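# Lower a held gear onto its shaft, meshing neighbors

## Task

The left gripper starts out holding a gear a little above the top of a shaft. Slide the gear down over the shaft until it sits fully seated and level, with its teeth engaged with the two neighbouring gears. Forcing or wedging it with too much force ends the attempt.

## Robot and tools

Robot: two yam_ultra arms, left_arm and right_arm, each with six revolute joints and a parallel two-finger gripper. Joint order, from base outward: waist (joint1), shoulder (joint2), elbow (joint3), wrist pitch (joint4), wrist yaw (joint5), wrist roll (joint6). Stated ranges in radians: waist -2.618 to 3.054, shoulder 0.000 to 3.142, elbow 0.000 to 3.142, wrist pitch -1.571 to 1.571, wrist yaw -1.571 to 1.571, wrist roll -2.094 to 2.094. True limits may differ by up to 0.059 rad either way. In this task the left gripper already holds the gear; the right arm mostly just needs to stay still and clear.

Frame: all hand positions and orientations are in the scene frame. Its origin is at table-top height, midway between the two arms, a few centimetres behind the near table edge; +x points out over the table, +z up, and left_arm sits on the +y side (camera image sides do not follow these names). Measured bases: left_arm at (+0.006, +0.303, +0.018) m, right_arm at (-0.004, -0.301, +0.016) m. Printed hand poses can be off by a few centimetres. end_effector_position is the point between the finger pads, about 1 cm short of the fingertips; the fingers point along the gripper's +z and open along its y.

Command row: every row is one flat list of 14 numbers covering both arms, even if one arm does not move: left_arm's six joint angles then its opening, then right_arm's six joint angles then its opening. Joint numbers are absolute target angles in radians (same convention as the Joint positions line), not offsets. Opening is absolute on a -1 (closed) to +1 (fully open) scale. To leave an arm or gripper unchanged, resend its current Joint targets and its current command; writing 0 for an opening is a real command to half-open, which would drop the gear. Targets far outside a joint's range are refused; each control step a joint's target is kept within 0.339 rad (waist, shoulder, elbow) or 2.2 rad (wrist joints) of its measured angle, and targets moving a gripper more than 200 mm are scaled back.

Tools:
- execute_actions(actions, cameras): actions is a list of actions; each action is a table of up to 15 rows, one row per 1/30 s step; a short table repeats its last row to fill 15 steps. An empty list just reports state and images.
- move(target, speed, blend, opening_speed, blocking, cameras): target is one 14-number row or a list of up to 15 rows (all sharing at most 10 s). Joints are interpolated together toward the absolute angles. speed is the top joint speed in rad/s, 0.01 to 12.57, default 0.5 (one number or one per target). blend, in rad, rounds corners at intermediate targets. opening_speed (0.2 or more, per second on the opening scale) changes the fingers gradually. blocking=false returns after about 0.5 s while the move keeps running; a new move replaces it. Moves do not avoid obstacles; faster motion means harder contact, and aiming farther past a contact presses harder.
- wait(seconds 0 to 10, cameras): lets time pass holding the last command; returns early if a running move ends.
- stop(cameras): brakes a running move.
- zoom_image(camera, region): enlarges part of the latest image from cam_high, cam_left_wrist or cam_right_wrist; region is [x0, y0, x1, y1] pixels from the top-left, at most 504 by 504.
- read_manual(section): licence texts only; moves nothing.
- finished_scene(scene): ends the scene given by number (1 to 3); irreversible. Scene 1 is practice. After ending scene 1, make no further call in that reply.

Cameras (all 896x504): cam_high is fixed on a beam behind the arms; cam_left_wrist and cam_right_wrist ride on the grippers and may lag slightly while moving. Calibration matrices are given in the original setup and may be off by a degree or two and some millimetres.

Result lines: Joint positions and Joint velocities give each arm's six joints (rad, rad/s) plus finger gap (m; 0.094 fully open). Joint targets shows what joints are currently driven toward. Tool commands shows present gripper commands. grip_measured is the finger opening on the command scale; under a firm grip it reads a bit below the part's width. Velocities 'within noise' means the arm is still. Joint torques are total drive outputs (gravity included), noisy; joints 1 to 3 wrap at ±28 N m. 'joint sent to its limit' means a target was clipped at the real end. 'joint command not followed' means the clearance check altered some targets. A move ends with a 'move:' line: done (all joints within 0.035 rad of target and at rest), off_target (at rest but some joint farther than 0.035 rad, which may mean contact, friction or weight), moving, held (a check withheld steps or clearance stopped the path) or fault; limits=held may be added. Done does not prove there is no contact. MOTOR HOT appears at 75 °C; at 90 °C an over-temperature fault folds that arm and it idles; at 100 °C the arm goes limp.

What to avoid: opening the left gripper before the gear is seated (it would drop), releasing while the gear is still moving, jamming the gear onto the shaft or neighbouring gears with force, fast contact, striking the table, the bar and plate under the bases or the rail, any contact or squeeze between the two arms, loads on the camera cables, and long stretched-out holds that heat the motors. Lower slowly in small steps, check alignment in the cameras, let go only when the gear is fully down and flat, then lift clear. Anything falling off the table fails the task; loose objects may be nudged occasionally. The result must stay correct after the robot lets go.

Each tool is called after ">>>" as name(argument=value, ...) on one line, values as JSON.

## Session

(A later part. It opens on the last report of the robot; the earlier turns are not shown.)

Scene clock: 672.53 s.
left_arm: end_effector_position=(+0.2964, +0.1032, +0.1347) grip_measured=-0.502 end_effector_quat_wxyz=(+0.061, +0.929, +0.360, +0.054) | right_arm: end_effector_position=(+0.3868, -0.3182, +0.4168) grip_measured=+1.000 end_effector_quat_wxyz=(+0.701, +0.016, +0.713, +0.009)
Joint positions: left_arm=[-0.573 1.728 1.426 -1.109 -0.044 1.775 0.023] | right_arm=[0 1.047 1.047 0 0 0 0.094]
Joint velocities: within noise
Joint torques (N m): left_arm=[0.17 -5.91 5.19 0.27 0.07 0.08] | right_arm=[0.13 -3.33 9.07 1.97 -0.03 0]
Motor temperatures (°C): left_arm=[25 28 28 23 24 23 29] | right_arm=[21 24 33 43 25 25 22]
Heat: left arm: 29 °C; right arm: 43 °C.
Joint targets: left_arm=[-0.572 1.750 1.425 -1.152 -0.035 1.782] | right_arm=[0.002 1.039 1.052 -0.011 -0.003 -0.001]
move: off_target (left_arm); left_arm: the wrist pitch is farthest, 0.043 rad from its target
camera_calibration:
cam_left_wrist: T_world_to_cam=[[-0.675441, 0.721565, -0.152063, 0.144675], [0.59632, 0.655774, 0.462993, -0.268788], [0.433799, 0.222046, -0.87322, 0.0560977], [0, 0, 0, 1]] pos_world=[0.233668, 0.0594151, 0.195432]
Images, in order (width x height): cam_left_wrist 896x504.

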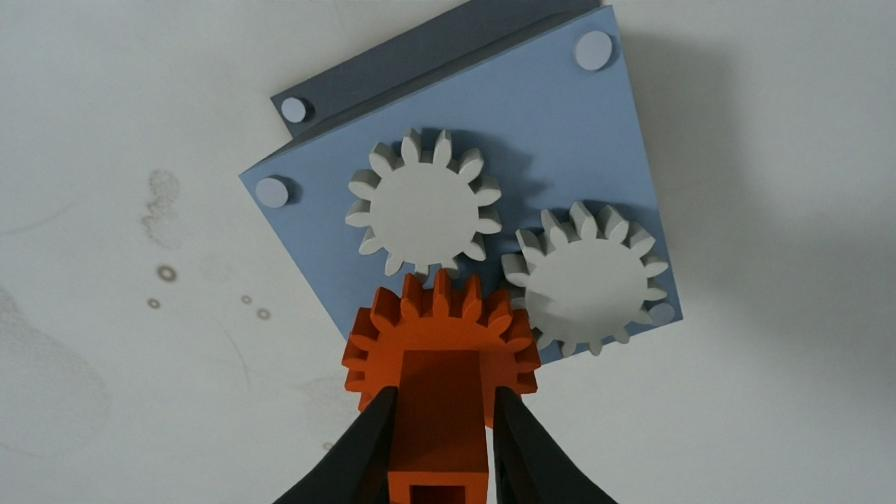

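>>> move(target=[[-0.572,1.750,1.425,-1.152,-0.035,1.64,-0.5,0.002,1.039,1.052,-0.011,-0.003,-0.001,1]], speed=0.15, cameras=["cam_left_wrist","cam_high"])

>>> zoom_image(camera="cam_left_wrist", region=[340, 230, 560, 450])

>>> zoom_image(camera="cam_high", region=[320, 160, 420, 260])

Scene clock: 705.87 s.
left_arm: end_effector_position=(+0.2964, +0.1032, +0.1347) grip_measured=-0.502 end_effector_quat_wxyz=(+0.064, +0.905, +0.418, +0.050) | right_arm: end_effector_position=(+0.3868, -0.3182, +0.4168) grip_measured=+1.000 end_effector_quat_wxyz=(+0.701, +0.016, +0.713, +0.009)
Joint positions: left_arm=[-0.573 1.728 1.426 -1.109 -0.044 1.648 0.023] | right_arm=[0 1.047 1.047 0 0 0 0.094]
Joint velocities: within noise
Joint torques (N m): left_arm=[0.16 -5.9 5.2 0.28 0.07 -0.08] | right_arm=[0.14 -3.32 9.07 1.97 -0.03 -0.01]
Motor temperatures (°C): left_arm=[25 28 28 23 24 23 28] | right_arm=[21 24 33 44 25 25 22]
Heat: left arm: 28 °C; right arm: 44 °C.
Joint targets: left_arm=[-0.572 1.750 1.425 -1.152 -0.035 1.640] | right_arm=[0.002 1.039 1.052 -0.011 -0.003 -0.001]
move: off_target (left_arm); left_arm: the wrist pitch is farthest, 0.043 rad from its target
camera_calibration:
cam_left_wrist: T_world_to_cam=[[-0.761352, 0.628879, -0.157656, 0.180548], [0.513699, 0.73349, 0.44509, -0.249919], [0.395547, 0.257883, -0.881498, 0.0649314], [0, 0, 0, 1]] pos_world=[0.24016, 0.0530255, 0.196938]
Images, in order (width x height): cam_high 896x504, cam_left_wrist 896x504.

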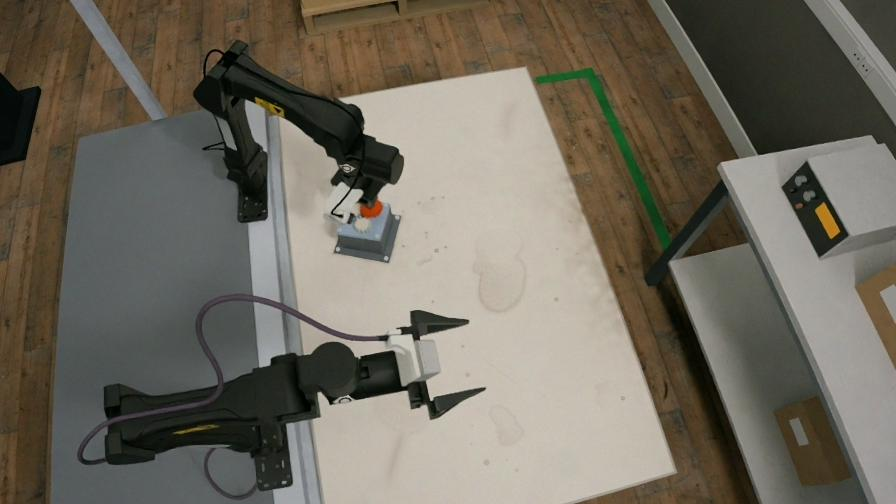

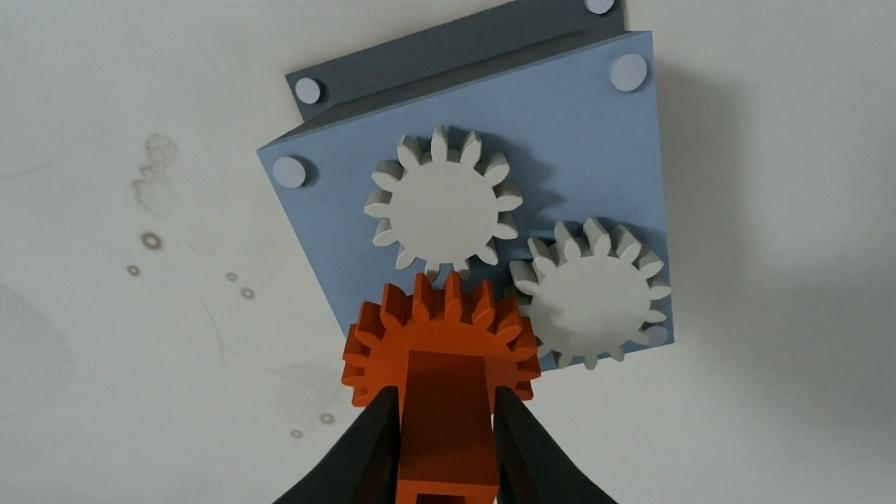

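Scaled by 2.291.

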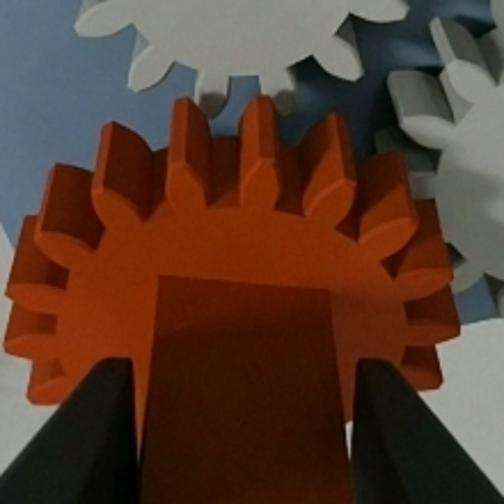

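Scaled by 5.040.

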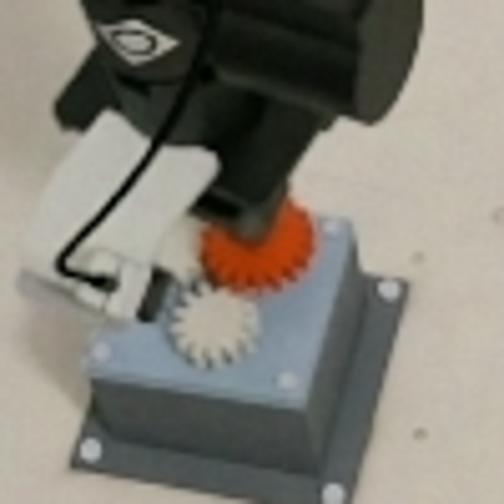

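>>> move(target=[[-0.572,1.750,1.425,-1.152,-0.035,1.60,-0.5,0.002,1.039,1.052,-0.011,-0.003,-0.001,1]], speed=0.15, cameras=["cam_left_wrist"])

>>> zoom_image(camera="cam_left_wrist", region=[340, 230, 560, 450])

Scene clock: 712.83 s.
left_arm: end_effector_position=(+0.2964, +0.1032, +0.1347) grip_measured=-0.502 end_effector_quat_wxyz=(+0.065, +0.896, +0.436, +0.049) | right_arm: end_effector_position=(+0.3868, -0.3182, +0.4168) grip_measured=+1.000 end_effector_quat_wxyz=(+0.701, +0.016, +0.713, +0.009)
Joint positions: left_arm=[-0.573 1.728 1.426 -1.109 -0.044 1.608 0.023] | right_arm=[0 1.047 1.047 0 0 0 0.094]
Joint velocities: within noise
Joint torques (N m): left_arm=[0.18 -5.9 5.2 0.28 0.07 -0.1] | right_arm=[0.13 -3.32 9.07 1.96 -0.03 -0.01]
Motor temperatures (°C): left_arm=[25 28 28 23 24 23 28] | right_arm=[21 24 33 44 25 25 22]
Heat: left arm: 28 °C; right arm: 44 °C.
Joint targets: left_arm=[-0.572 1.750 1.425 -1.152 -0.035 1.600] | right_arm=[0.002 1.039 1.052 -0.011 -0.003 -0.001]
move: off_target (left_arm); left_arm: the wrist pitch is farthest, 0.043 rad from its target
camera_calibration:
cam_left_wrist: T_world_to_cam=[[-0.785862, 0.597644, -0.15888, 0.191158], [0.485813, 0.755612, 0.439359, -0.243206], [0.382632, 0.268089, -0.88415, 0.0679912], [0, 0, 0, 1]] pos_world=[0.24236, 0.0512973, 0.19734]
Images, in order (width x height): cam_left_wrist 896x504.

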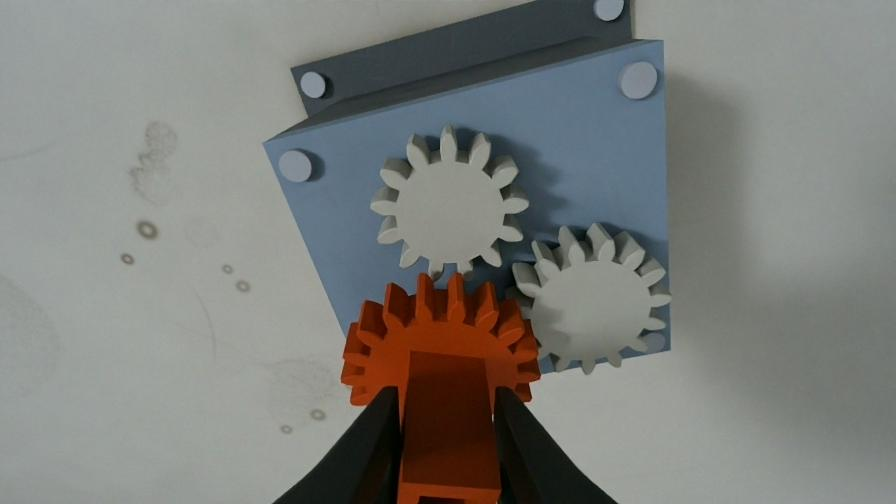

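Scaled by 2.291.

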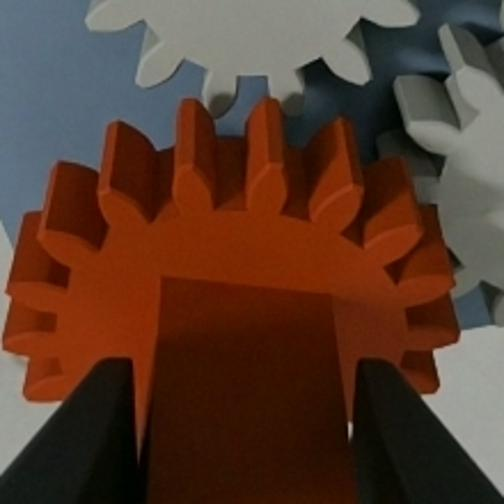

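>>> zoom_image(camera="cam_left_wrist", region=[400, 240, 500, 320])

>>> zoom_image(camera="cam_left_wrist", region=[480, 270, 560, 380])

Scaled by 5.040.

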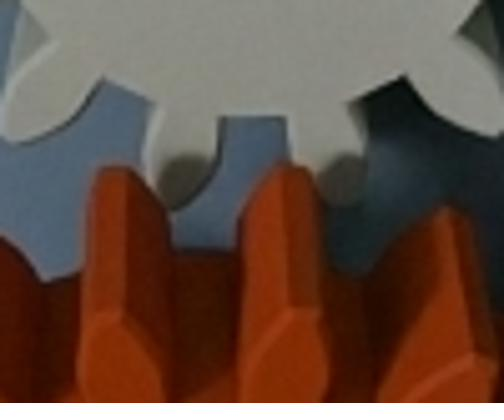

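Scaled by 4.582.

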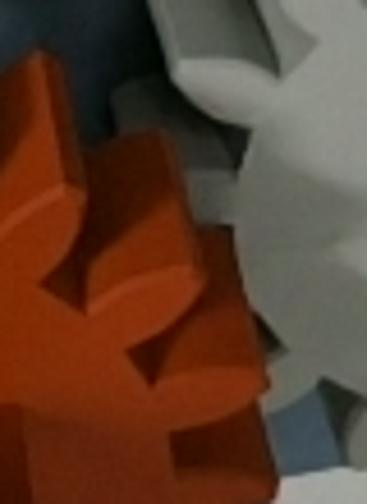

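>>> move(target=[[-0.572,1.750,1.425,-1.152,-0.035,1.60,-1,0.002,1.039,1.052,-0.011,-0.003,-0.001,1]], speed=0.15, opening_speed=0.3, cameras=["cam_left_wrist"])

>>> zoom_image(camera="cam_left_wrist", region=[340, 230, 560, 450])

Scene clock: 753.47 s.
left_arm: end_effector_position=(+0.2964, +0.1032, +0.1347) grip_measured=-0.577 end_effector_quat_wxyz=(+0.065, +0.896, +0.437, +0.049) | right_arm: end_effector_position=(+0.3868, -0.3182, +0.4168) grip_measured=+1.000 end_effector_quat_wxyz=(+0.701, +0.016, +0.713, +0.009)
Joint positions: left_arm=[-0.573 1.728 1.426 -1.109 -0.044 1.607 0.02] | right_arm=[0 1.047 1.047 0 0 0 0.094]
Joint velocities: within noise
Joint torques (N m): left_arm=[0.17 -5.9 5.2 0.28 0.07 -0.08] | right_arm=[0.13 -3.32 9.06 1.97 -0.02 0]
Motor temperatures (°C): left_arm=[25 28 28 23 24 23 28] | right_arm=[21 24 33 44 25 25 22]
Heat: left arm: 28 °C; right arm: 44 °C.
Joint targets: left_arm=[-0.572 1.750 1.425 -1.152 -0.035 1.600] | right_arm=[0.002 1.039 1.052 -0.011 -0.003 -0.001]
move: off_target (left_arm); left_arm: the wrist pitch is farthest, 0.043 rad from its target
camera_calibration:
cam_left_wrist: T_world_to_cam=[[-0.786552, 0.596737, -0.158873, 0.19143], [0.485019, 0.756224, 0.439182, -0.242934], [0.38222, 0.268383, -0.884239, 0.0681206], [0, 0, 0, 1]] pos_world=[0.24236, 0.0511965, 0.19734]
Images, in order (width x height): cam_left_wrist 896x504.

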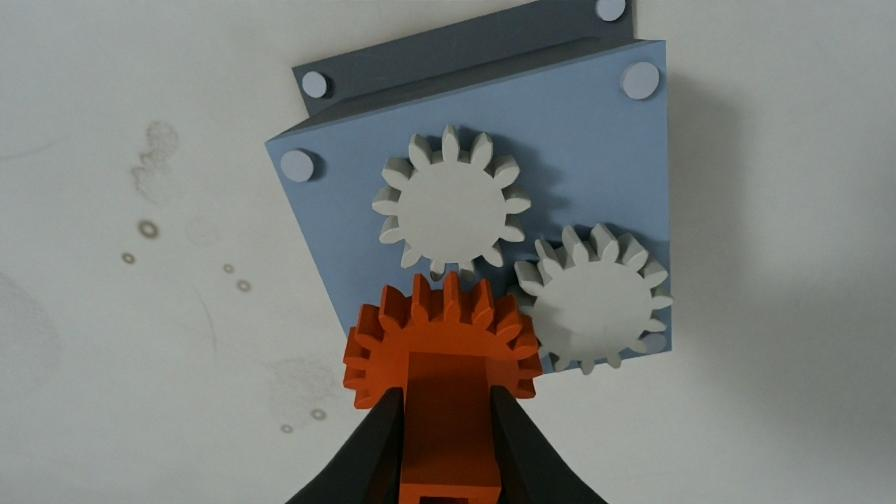

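Scaled by 2.291.

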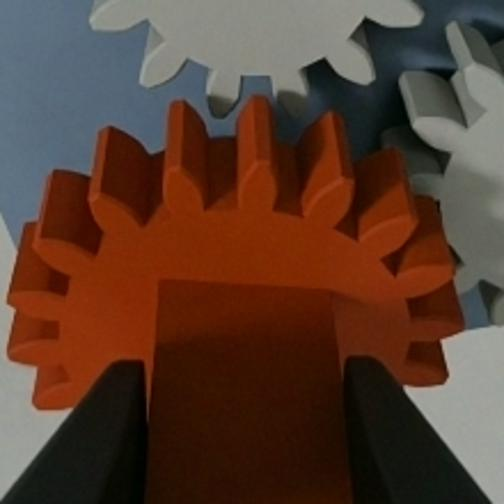

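>>> move(target=[[-0.625,1.750,1.430,-1.152,-0.122,1.60,-1,0.002,1.039,1.052,-0.011,-0.003,-0.001,1]], speed=0.06, cameras=["cam_left_wrist"])

>>> zoom_image(camera="cam_left_wrist", region=[340, 230, 560, 450])

Scene clock: 763.67 s.
left_arm: end_effector_position=(+0.2949, +0.1010, +0.1357) grip_measured=-0.578 end_effector_quat_wxyz=(+0.050, +0.903, +0.419, +0.079) | right_arm: end_effector_position=(+0.3868, -0.3182, +0.4168) grip_measured=+1.000 end_effector_quat_wxyz=(+0.701, +0.016, +0.713, +0.009)
Joint positions: left_arm=[-0.617 1.728 1.426 -1.111 -0.116 1.607 0.02] | right_arm=[0 1.047 1.047 0 0 0 0.094]
Joint velocities: within noise
Joint torques (N m): left_arm=[-0.53 -5.89 5.55 0.29 -0.17 -0.08] | right_arm=[0.14 -3.32 9.06 1.97 -0.03 -0.01]
Motor temperatures (°C): left_arm=[25 28 28 23 24 23 28] | right_arm=[21 24 33 44 25 25 22]
Heat: left arm: 28 °C; right arm: 44 °C.
Joint targets: left_arm=[-0.625 1.750 1.430 -1.152 -0.122 1.600] | right_arm=[0.002 1.039 1.052 -0.011 -0.003 -0.001]
move: off_target (left_arm); left_arm: the wrist pitch is farthest, 0.041 rad from its target
camera_calibration:
cam_left_wrist: T_world_to_cam=[[-0.760158, 0.630505, -0.156917, 0.180288], [0.488772, 0.714031, 0.50126, -0.246273], [0.428091, 0.30434, -0.85095, 0.0485013], [0, 0, 0, 1]] pos_world=[0.236655, 0.0474133, 0.193009]
Images, in order (width x height): cam_left_wrist 896x504.

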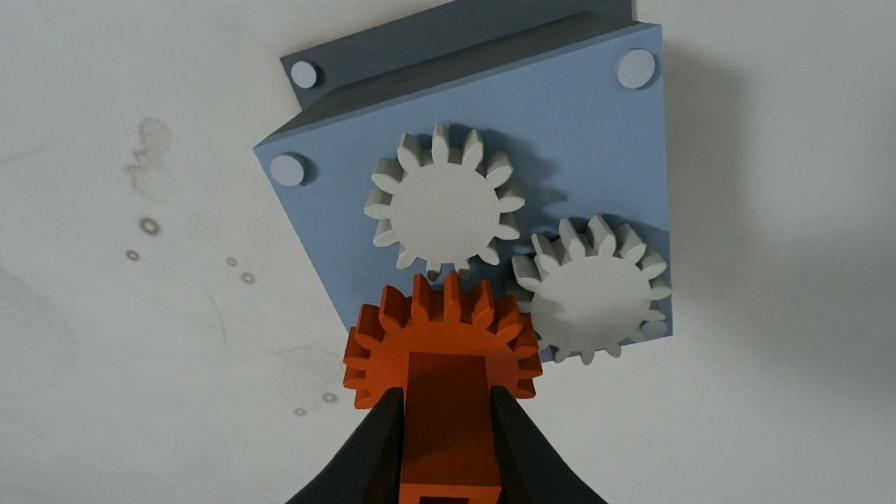

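Scaled by 2.291.

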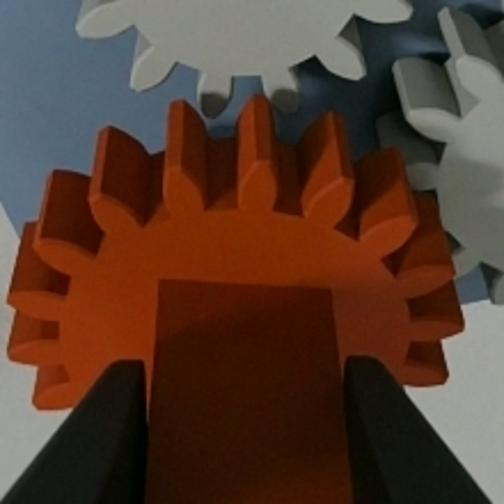

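>>> move(target=[[-0.675,1.750,1.432,-1.152,-0.192,1.595,-1,0.002,1.039,1.052,-0.011,-0.003,-0.001,1]], speed=0.06, cameras=["cam_left_wrist"])

>>> zoom_image(camera="cam_left_wrist", region=[340, 230, 560, 450])

Scene clock: 771.60 s.
left_arm: end_effector_position=(+0.2914, +0.0973, +0.1375) grip_measured=-0.578 end_effector_quat_wxyz=(+0.035, +0.909, +0.400, +0.108) | right_arm: end_effector_position=(+0.3868, -0.3182, +0.4168) grip_measured=+1.000 end_effector_quat_wxyz=(+0.701, +0.016, +0.713, +0.009)
Joint positions: left_arm=[-0.667 1.728 1.426 -1.117 -0.186 1.602 0.02] | right_arm=[0 1.047 1.047 0 0 0 0.094]
Joint velocities: within noise
Joint torques (N m): left_arm=[-0.53 -5.89 5.7 0.32 -0.22 -0.08] | right_arm=[0.14 -3.32 9.07 1.97 -0.03 -0.01]
Motor temperatures (°C): left_arm=[25 28 28 23 24 23 29] | right_arm=[21 24 33 44 25 25 22]
Heat: left arm: 29 °C; right arm: 44 °C.
Joint targets: left_arm=[-0.675 1.750 1.432 -1.152 -0.192 1.595] | right_arm=[0.002 1.039 1.052 -0.011 -0.003 -0.001]
move: done
camera_calibration:
cam_left_wrist: T_world_to_cam=[[-0.73149, 0.664749, -0.151762, 0.167868], [0.490769, 0.667805, 0.559626, -0.246876], [0.473358, 0.334881, -0.814731, 0.0314775], [0, 0, 0, 1]] pos_world=[0.229052, 0.0427338, 0.18928]
Images, in order (width x height): cam_left_wrist 896x504.

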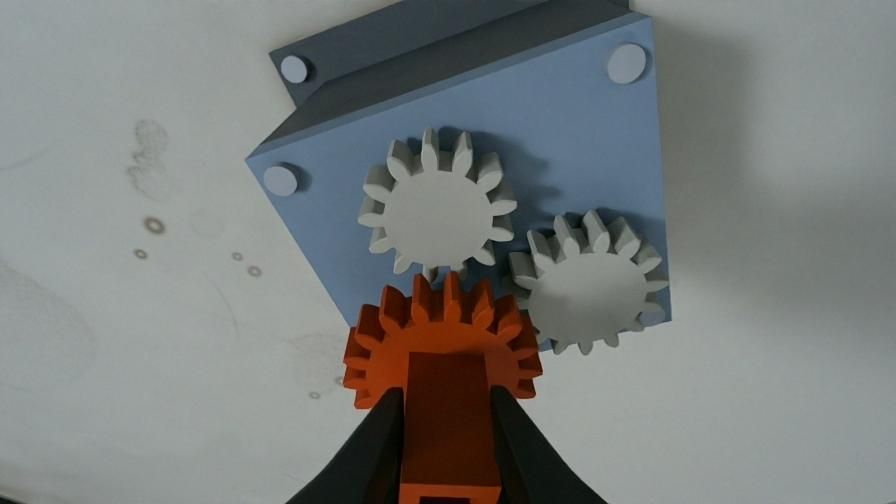

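Scaled by 2.291.

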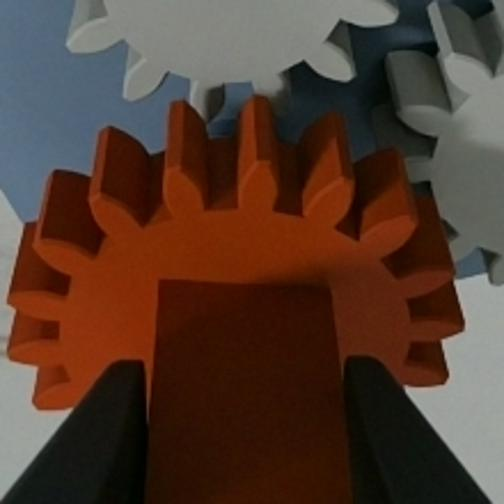

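>>> move(target=[[-0.675,1.750,1.432,-1.152,-0.192,1.514,-1,0.002,1.039,1.052,-0.011,-0.003,-0.001,1]], speed=0.1, cameras=["cam_left_wrist"])

>>> zoom_image(camera="cam_left_wrist", region=[340, 230, 560, 450])

>>> zoom_image(camera="cam_left_wrist", region=[480, 250, 580, 370])

Scene clock: 788.80 s.
left_arm: end_effector_position=(+0.2911, +0.0976, +0.1374) grip_measured=-0.578 end_effector_quat_wxyz=(+0.038, +0.893, +0.436, +0.106) | right_arm: end_effector_position=(+0.3868, -0.3182, +0.4168) grip_measured=+1.000 end_effector_quat_wxyz=(+0.701, +0.016, +0.713, +0.009)
Joint positions: left_arm=[-0.667 1.728 1.426 -1.118 -0.186 1.521 0.02] | right_arm=[0 1.047 1.047 0 0 0 0.094]
Joint velocities: within noise
Joint torques (N m): left_arm=[-0.51 -5.89 5.7 0.33 -0.22 -0.08] | right_arm=[0.13 -3.3 9.06 1.97 -0.02 -0.01]
Motor temperatures (°C): left_arm=[25 28 28 23 24 23 29] | right_arm=[21 24 33 44 25 25 22]
Heat: left arm: 29 °C; right arm: 44 °C.
Joint targets: left_arm=[-0.675 1.750 1.432 -1.152 -0.192 1.514] | right_arm=[0.002 1.039 1.052 -0.011 -0.003 -0.001]
move: done
camera_calibration:
cam_left_wrist: T_world_to_cam=[[-0.781077, 0.602775, -0.163038, 0.189501], [0.436238, 0.713556, 0.548211, -0.233922], [0.446784, 0.357071, -0.820295, 0.0378455], [0, 0, 0, 1]] pos_world=[0.233152, 0.0391765, 0.190179]
Images, in order (width x height): cam_left_wrist 896x504.

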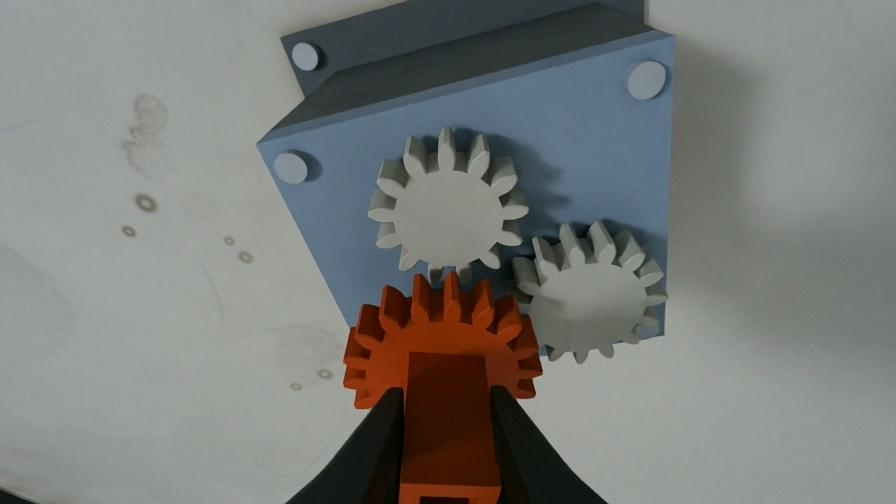

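Scaled by 2.291.

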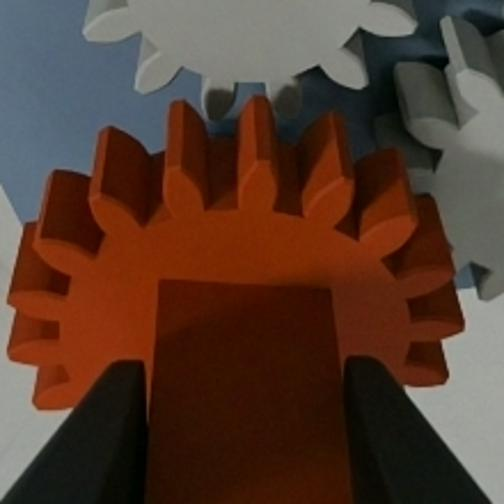

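Scaled by 4.200.

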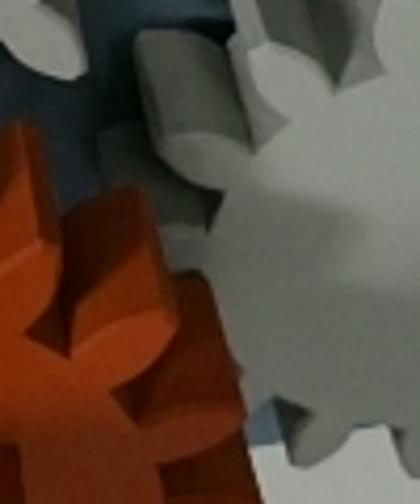

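>>> move(target=[[-0.675,1.750,1.397,-1.117,-0.192,1.514,-1,0.002,1.039,1.052,-0.011,-0.003,-0.001,1]], speed=0.05, cameras=["cam_left_wrist"])

>>> zoom_image(camera="cam_left_wrist", region=[340, 230, 560, 450])

>>> zoom_image(camera="cam_left_wrist", region=[480, 250, 580, 370])

Scene clock: 808.90 s.
left_arm: end_effector_position=(+0.2912, +0.0983, +0.1362) grip_measured=-0.578 end_effector_quat_wxyz=(+0.036, +0.893, +0.436, +0.109) | right_arm: end_effector_position=(+0.3868, -0.3182, +0.4168) grip_measured=+1.000 end_effector_quat_wxyz=(+0.701, +0.016, +0.713, +0.009)
Joint positions: left_arm=[-0.669 1.728 1.42 -1.114 -0.193 1.52 0.02] | right_arm=[0 1.047 1.047 0 0 0 0.094]
Joint velocities: within noise
Joint torques (N m): left_arm=[-0.34 -5.86 3.58 0.63 -0.12 -0.07] | right_arm=[0.14 -3.32 9.07 1.97 -0.03 -0.01]
Motor temperatures (°C): left_arm=[25 28 28 23 24 23 29] | right_arm=[21 24 33 44 25 25 22]
Heat: left arm: 29 °C; right arm: 44 °C.
Joint targets: left_arm=[-0.675 1.750 1.397 -1.117 -0.192 1.514] | right_arm=[0.002 1.039 1.052 -0.011 -0.003 -0.001]
move: done
camera_calibration:
cam_left_wrist: T_world_to_cam=[[-0.780634, 0.603539, -0.162331, 0.188561], [0.433804, 0.710219, 0.554439, -0.23372], [0.449917, 0.362394, -0.816239, 0.0345278], [0, 0, 0, 1]] pos_world=[0.233051, 0.0396757, 0.188376]
Images, in order (width x height): cam_left_wrist 896x504.

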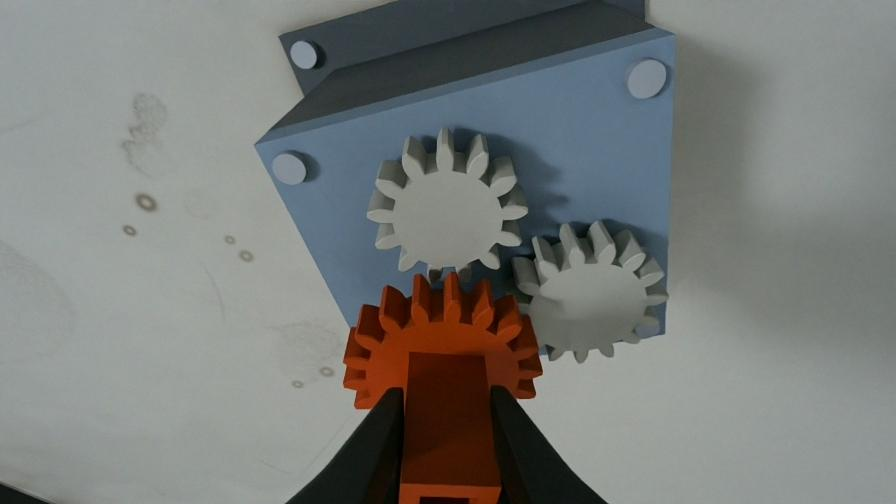

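Scaled by 2.291.

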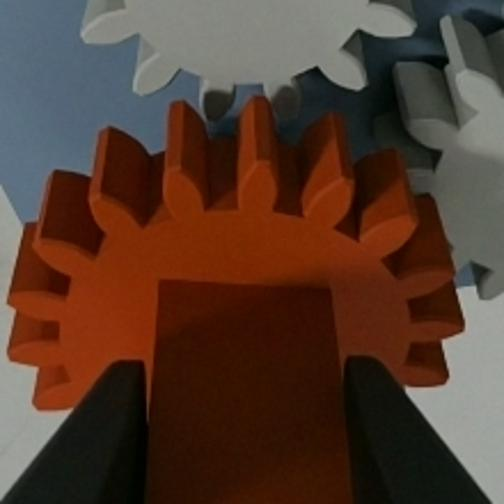

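Scaled by 4.200.

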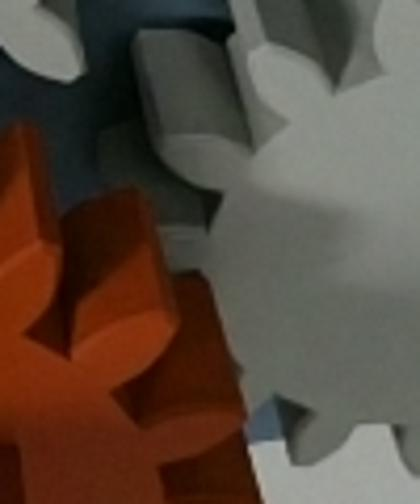

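>>> move(target=[[-0.660,1.750,1.405,-1.117,-0.192,1.514,-1,0.002,1.039,1.052,-0.011,-0.003,-0.001,1],[-0.660,1.750,1.390,-1.110,-0.192,1.514,-1,0.002,1.039,1.052,-0.011,-0.003,-0.001,1]], speed=0.05, cameras=["cam_left_wrist"])

>>> zoom_image(camera="cam_left_wrist", region=[340, 230, 560, 450])

Scene clock: 825.10 s.
left_arm: end_effector_position=(+0.2919, +0.0993, +0.1359) grip_measured=-0.578 end_effector_quat_wxyz=(+0.036, +0.892, +0.437, +0.110) | right_arm: end_effector_position=(+0.3868, -0.3182, +0.4168) grip_measured=+1.000 end_effector_quat_wxyz=(+0.701, +0.016, +0.713, +0.009)
Joint positions: left_arm=[-0.666 1.728 1.419 -1.113 -0.194 1.52 0.02] | right_arm=[0 1.047 1.047 0 0 0 0.094]
Joint velocities: within noise
Joint torques (N m): left_arm=[0.58 -5.87 3.21 0.69 -0.12 -0.07] | right_arm=[0.13 -3.32 9.06 1.97 -0.02 -0.01]
Motor temperatures (°C): left_arm=[25 28 28 23 24 23 29] | right_arm=[21 24 33 44 25 25 22]
Heat: left arm: 29 °C; right arm: 44 °C.
Joint targets: left_arm=[-0.660 1.750 1.390 -1.110 -0.192 1.514] | right_arm=[0.002 1.039 1.052 -0.011 -0.003 -0.001]
move: done
camera_calibration:
cam_left_wrist: T_world_to_cam=[[-0.782492, 0.601151, -0.162245, 0.189293], [0.431309, 0.71123, 0.555089, -0.233963], [0.449086, 0.364375, -0.815814, 0.0335778], [0, 0, 0, 1]] pos_world=[0.233951, 0.0403733, 0.187976]
Images, in order (width x height): cam_left_wrist 896x504.

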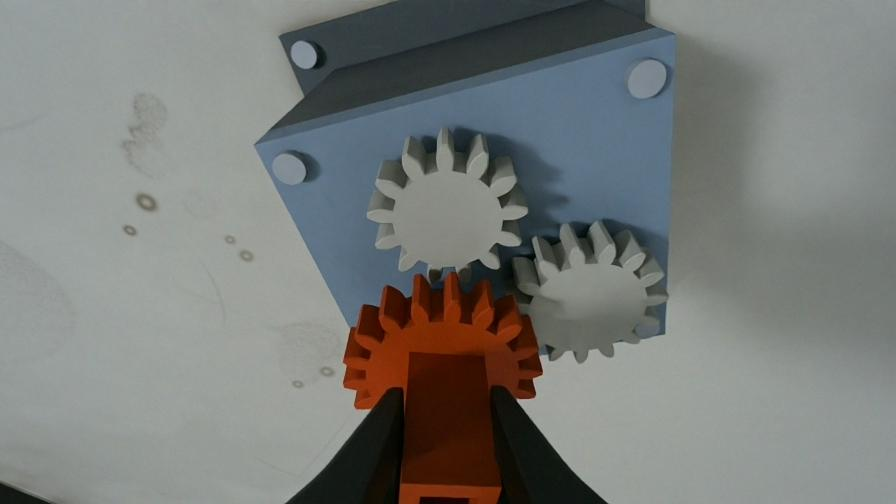

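Scaled by 2.291.

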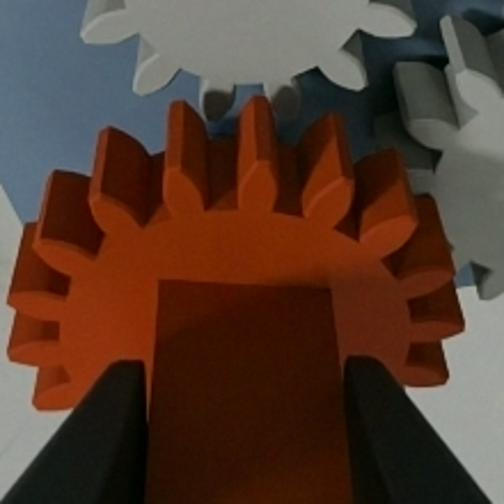

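>>> move(target=[[-0.666,1.750,1.420,-1.125,-0.192,1.514,-1,0.002,1.039,1.052,-0.011,-0.003,-0.001,1],[-0.666,1.750,1.420,-1.125,-0.192,1.514,-0.5,0.002,1.039,1.052,-0.011,-0.003,-0.001,1]], speed=0.05, opening_speed=0.2, cameras=["cam_left_wrist"])

>>> zoom_image(camera="cam_left_wrist", region=[340, 230, 560, 450])

>>> zoom_image(camera="cam_left_wrist", region=[480, 250, 580, 370])

Scene clock: 842.10 s.
left_arm: end_effector_position=(+0.2929, +0.0993, +0.1355) grip_measured=-0.502 end_effector_quat_wxyz=(+0.036, +0.891, +0.438, +0.110) | right_arm: end_effector_position=(+0.3868, -0.3182, +0.4168) grip_measured=+1.000 end_effector_quat_wxyz=(+0.701, +0.016, +0.713, +0.009)
Joint positions: left_arm=[-0.665 1.73 1.42 -1.11 -0.195 1.52 0.023] | right_arm=[0 1.047 1.047 0 0 0 0.094]
Joint velocities: within noise
Joint torques (N m): left_arm=[0.03 -6.06 5.26 0.52 -0.11 -0.07] | right_arm=[0.13 -3.32 9.06 1.97 -0.02 -0.01]
Motor temperatures (°C): left_arm=[25 28 28 23 24 23 29] | right_arm=[21 24 33 44 25 25 22]
Heat: left arm: 29 °C; right arm: 44 °C.
Joint targets: left_arm=[-0.666 1.750 1.420 -1.125 -0.192 1.514] | right_arm=[0.002 1.039 1.052 -0.011 -0.003 -0.001]
move: done
camera_calibration:
cam_left_wrist: T_world_to_cam=[[-0.783257, 0.599847, -0.163379, 0.190456], [0.429424, 0.712032, 0.555524, -0.233842], [0.44956, 0.364958, -0.815292, 0.0325691], [0, 0, 0, 1]] pos_world=[0.234951, 0.0403721, 0.187575]
Images, in order (width x height): cam_left_wrist 896x504.

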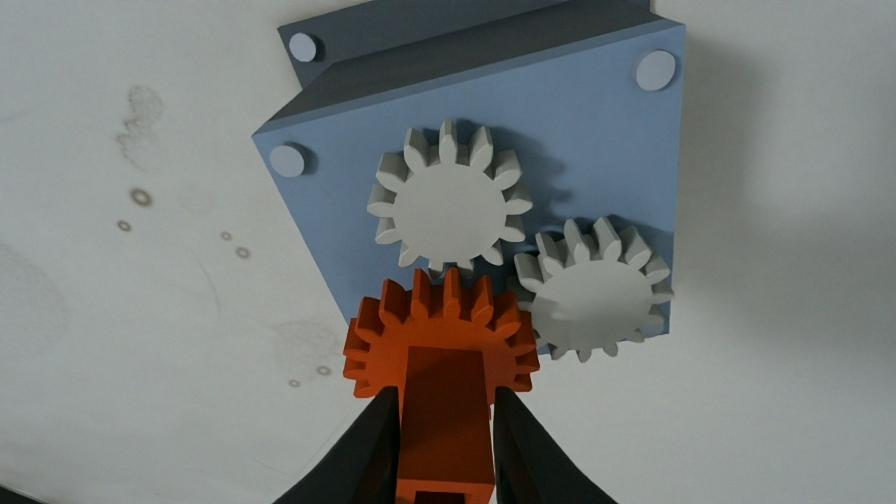

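Scaled by 2.291.

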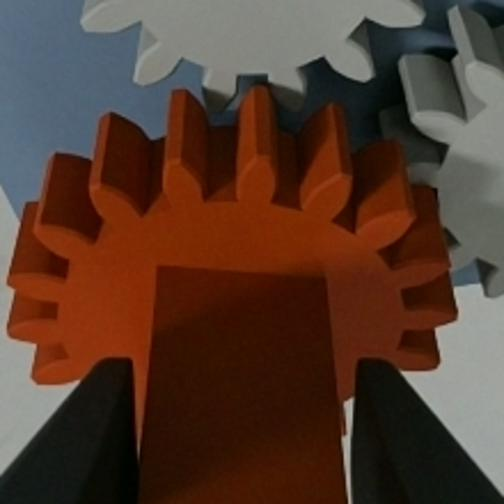

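Scaled by 4.200.

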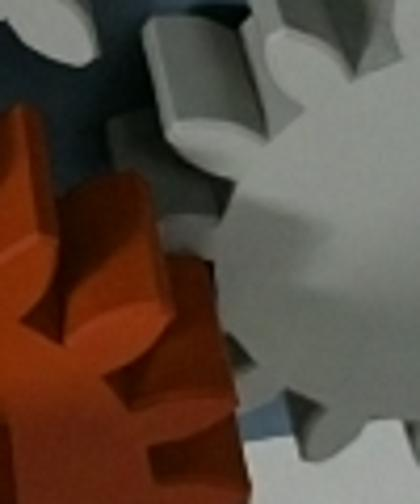

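>>> move(target=[[-0.666,1.750,1.420,-1.125,-0.192,1.514,-0.3,0.002,1.039,1.052,-0.011,-0.003,-0.001,1],[-0.655,1.700,1.550,-1.290,-0.192,1.514,-0.3,0.002,1.039,1.052,-0.011,-0.003,-0.001,1]], speed=0.15, opening_speed=0.4, cameras=["cam_left_wrist","cam_high"])

>>> zoom_image(camera="cam_left_wrist", region=[260, 130, 660, 504])

>>> zoom_image(camera="cam_high", region=[320, 170, 410, 260])

Scene clock: 872.67 s.
left_arm: end_effector_position=(+0.2887, +0.1066, +0.1645) grip_measured=-0.302 end_effector_quat_wxyz=(+0.024, +0.892, +0.440, +0.105) | right_arm: end_effector_position=(+0.3868, -0.3182, +0.4168) grip_measured=+1.000 end_effector_quat_wxyz=(+0.701, +0.016, +0.713, +0.009)
Joint positions: left_arm=[-0.659 1.725 1.533 -1.255 -0.195 1.52 0.033] | right_arm=[0 1.047 1.047 0 0 0 0.094]
Joint velocities: within noise
Joint torques (N m): left_arm=[0.38 -10.03 6.5 0.27 -0.11 -0.07] | right_arm=[0.13 -3.33 9.06 1.97 -0.03 -0.01]
Motor temperatures (°C): left_arm=[25 29 28 23 24 23 28] | right_arm=[21 24 33 44 25 25 22]
Heat: left arm: 29 °C; right arm: 44 °C.
Joint targets: left_arm=[-0.655 1.700 1.550 -1.290 -0.192 1.514] | right_arm=[0.002 1.039 1.052 -0.011 -0.003 -0.001]
move: done
camera_calibration:
cam_left_wrist: T_world_to_cam=[[-0.789674, 0.598133, -0.136571, 0.185232], [0.436853, 0.704466, 0.559363, -0.255162], [0.430783, 0.382054, -0.817595, 0.0593984], [0, 0, 0, 1]] pos_world=[0.232153, 0.0462664, 0.216589]
Images, in order (width x height): cam_high 896x504, cam_left_wrist 896x504.

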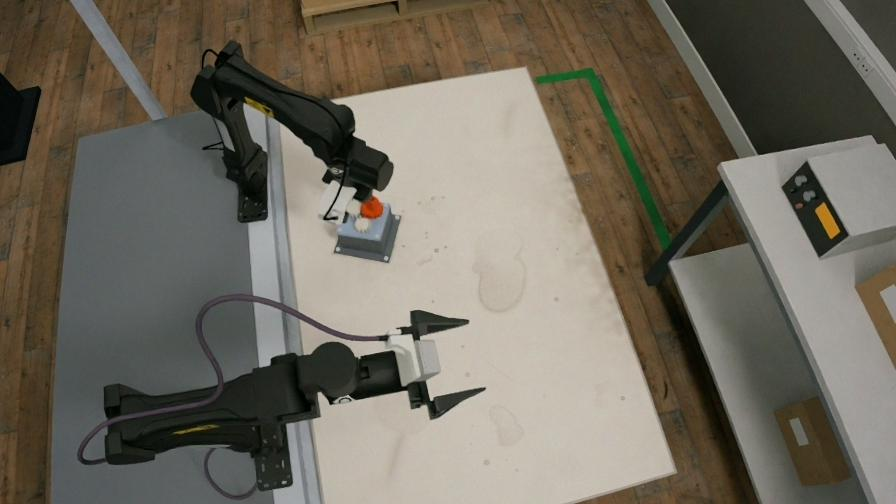

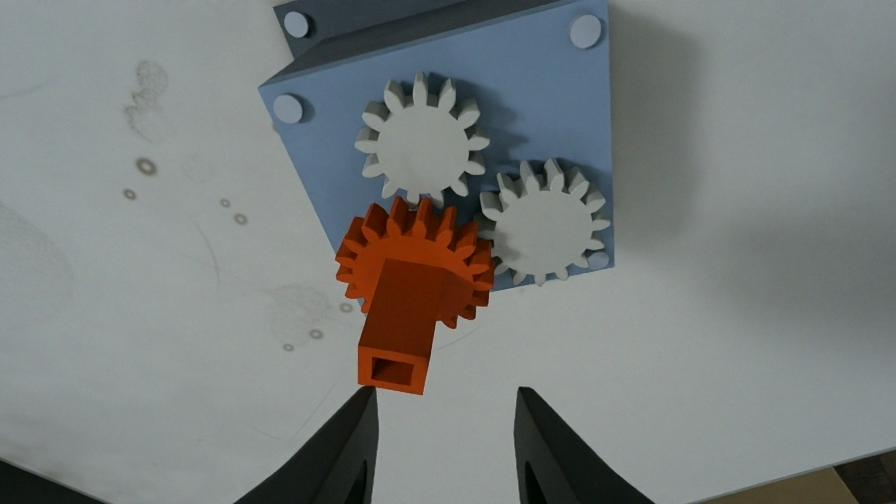

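Scaled by 1.260.

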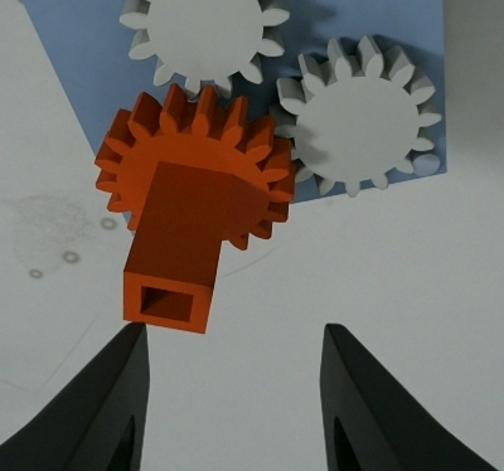

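Scaled by 5.600.

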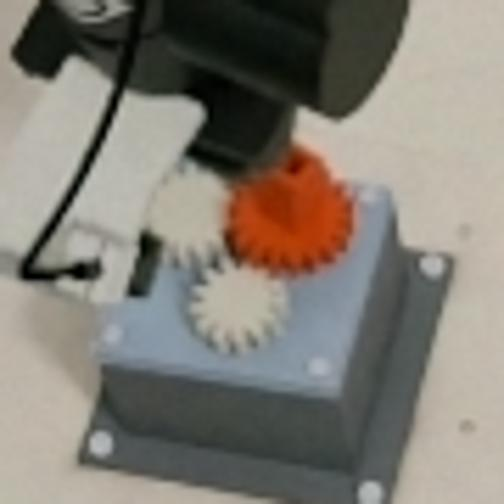

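>>> zoom_image(camera="cam_left_wrist", region=[325, 185, 505, 335])

Scaled by 2.800.

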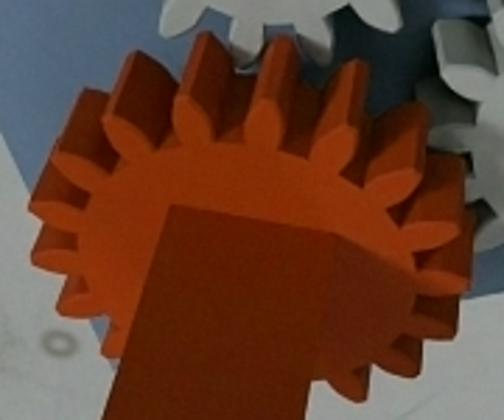

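>>> zoom_image(camera="cam_left_wrist", region=[370, 160, 460, 230])

>>> zoom_image(camera="cam_left_wrist", region=[455, 200, 525, 300])

Scaled by 5.600.

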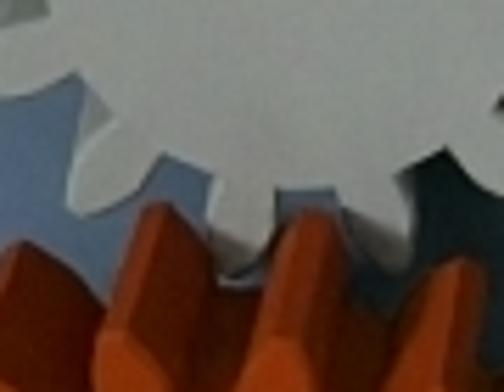

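Scaled by 5.040.

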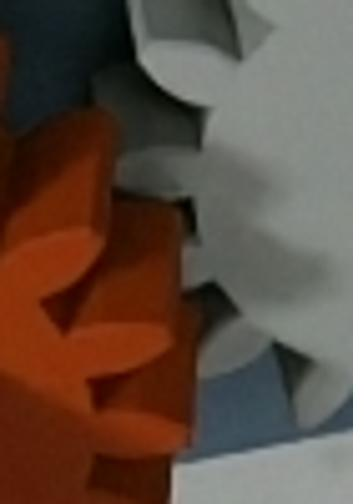

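>>> move(target=[[-0.666,1.745,1.425,-1.125,-0.192,1.514,-0.3,0.002,1.039,1.052,-0.011,-0.003,-0.001,1],[-0.666,1.750,1.415,-1.125,-0.192,1.514,-0.3,0.002,1.039,1.052,-0.011,-0.003,-0.001,1]], speed=0.15, cameras=["cam_left_wrist"])

>>> zoom_image(camera="cam_left_wrist", region=[340, 230, 560, 450])

Scene clock: 935.97 s.
left_arm: end_effector_position=(+0.2944, +0.1001, +0.1458) grip_measured=-0.302 end_effector_quat_wxyz=(+0.039, +0.890, +0.440, +0.113) | right_arm: end_effector_position=(+0.3868, -0.3182, +0.4168) grip_measured=+1.000 end_effector_quat_wxyz=(+0.701, +0.016, +0.713, +0.009)
Joint positions: left_arm=[-0.662 1.725 1.453 -1.143 -0.198 1.52 0.033] | right_arm=[0 1.047 1.047 0 0 0 0.094]
Joint velocities: within noise
Joint torques (N m): left_arm=[-0.23 -5.6 2.58 0.85 -0.09 -0.06] | right_arm=[0.14 -3.32 9.07 1.97 -0.03 0]
Motor temperatures (°C): left_arm=[25 33 29 22 24 23 27] | right_arm=[21 24 34 44 25 25 22]
Heat: left arm: 33 °C; right arm: 44 °C.
Joint targets: left_arm=[-0.666 1.750 1.415 -1.125 -0.192 1.514] | right_arm=[0.002 1.039 1.052 -0.011 -0.003 -0.001]
move: off_target (left_arm); left_arm: the elbow is farthest, 0.038 rad from its target
camera_calibration:
cam_left_wrist: T_world_to_cam=[[-0.784314, 0.596622, -0.169982, 0.194454], [0.423185, 0.714902, 0.556624, -0.239353], [0.453614, 0.364634, -0.813189, 0.038474], [0, 0, 0, 1]] pos_world=[0.236351, 0.0410696, 0.19757]
Images, in order (width x height): cam_left_wrist 896x504.

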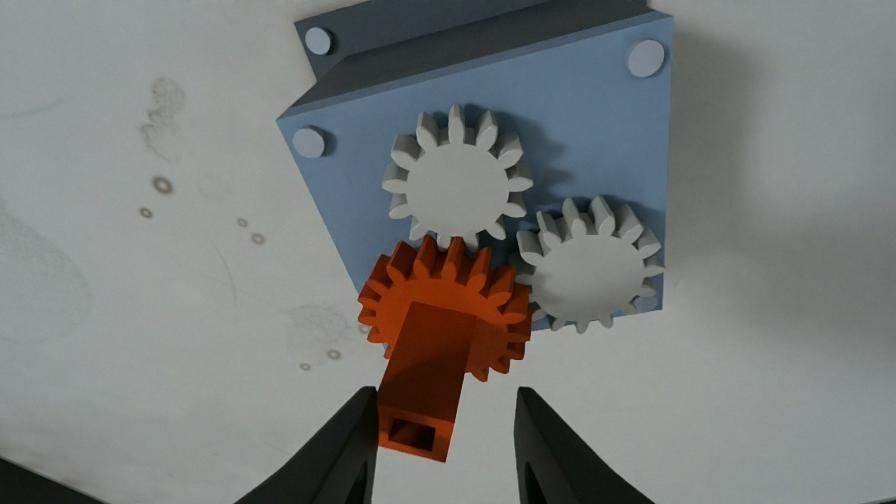

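Scaled by 2.291.

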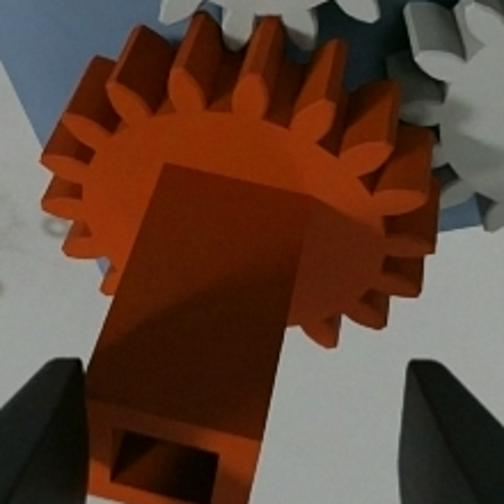

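>>> move(target=[[-0.662,1.750,1.500,-1.180,-0.192,1.514,-0.1,0.002,1.039,1.052,-0.011,-0.003,-0.001,1],[-0.662,1.790,1.535,-1.182,-0.192,1.514,-0.1,0.002,1.039,1.052,-0.011,-0.003,-0.001,1]], speed=0.15, cameras=["cam_left_wrist"])

Scene clock: 945.80 s.
left_arm: end_effector_position=(+0.3058, +0.0905, +0.1491) grip_measured=-0.102 end_effector_quat_wxyz=(+0.045, +0.889, +0.441, +0.116) | right_arm: end_effector_position=(+0.3868, -0.3182, +0.4168) grip_measured=+1.000 end_effector_quat_wxyz=(+0.701, +0.016, +0.713, +0.009)
Joint positions: left_arm=[-0.661 1.769 1.516 -1.147 -0.198 1.519 0.042] | right_arm=[0 1.047 1.047 0 0 0 0.094]
Joint velocities: within noise
Joint torques (N m): left_arm=[0.03 -6.41 6.72 0.34 -0.08 -0.06] | right_arm=[0.13 -3.3 9.06 1.97 -0.03 -0.01]
Motor temperatures (°C): left_arm=[25 31 28 23 24 23 27] | right_arm=[21 24 34 44 25 25 22]
Heat: left arm: 31 °C; right arm: 44 °C.
Joint targets: left_arm=[-0.662 1.790 1.535 -1.182 -0.192 1.514] | right_arm=[0.002 1.039 1.052 -0.011 -0.003 -0.001]
move: done
camera_calibration:
cam_left_wrist: T_world_to_cam=[[-0.783283, 0.593845, -0.183889, 0.21166], [0.416267, 0.720714, 0.554341, -0.237181], [0.461724, 0.357659, -0.811721, 0.0374032], [0, 0, 0, 1]] pos_world=[0.24725, 0.0318691, 0.200762]
Images, in order (width x height): cam_left_wrist 896x504.

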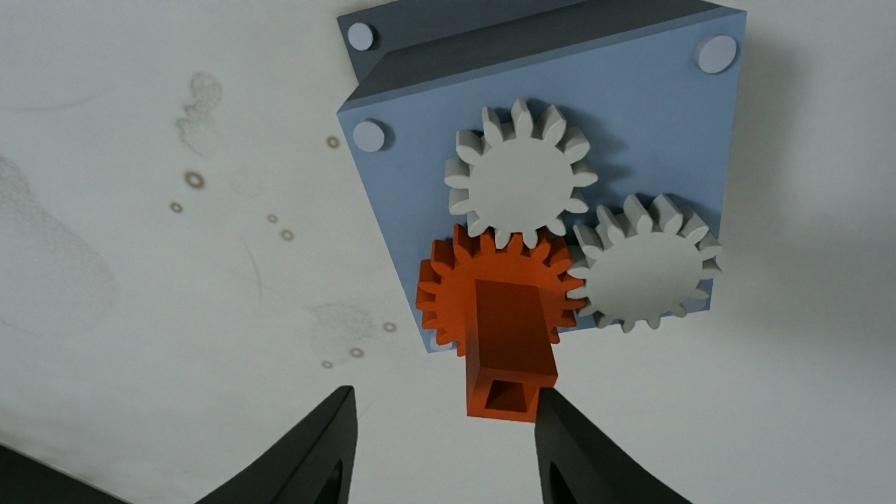

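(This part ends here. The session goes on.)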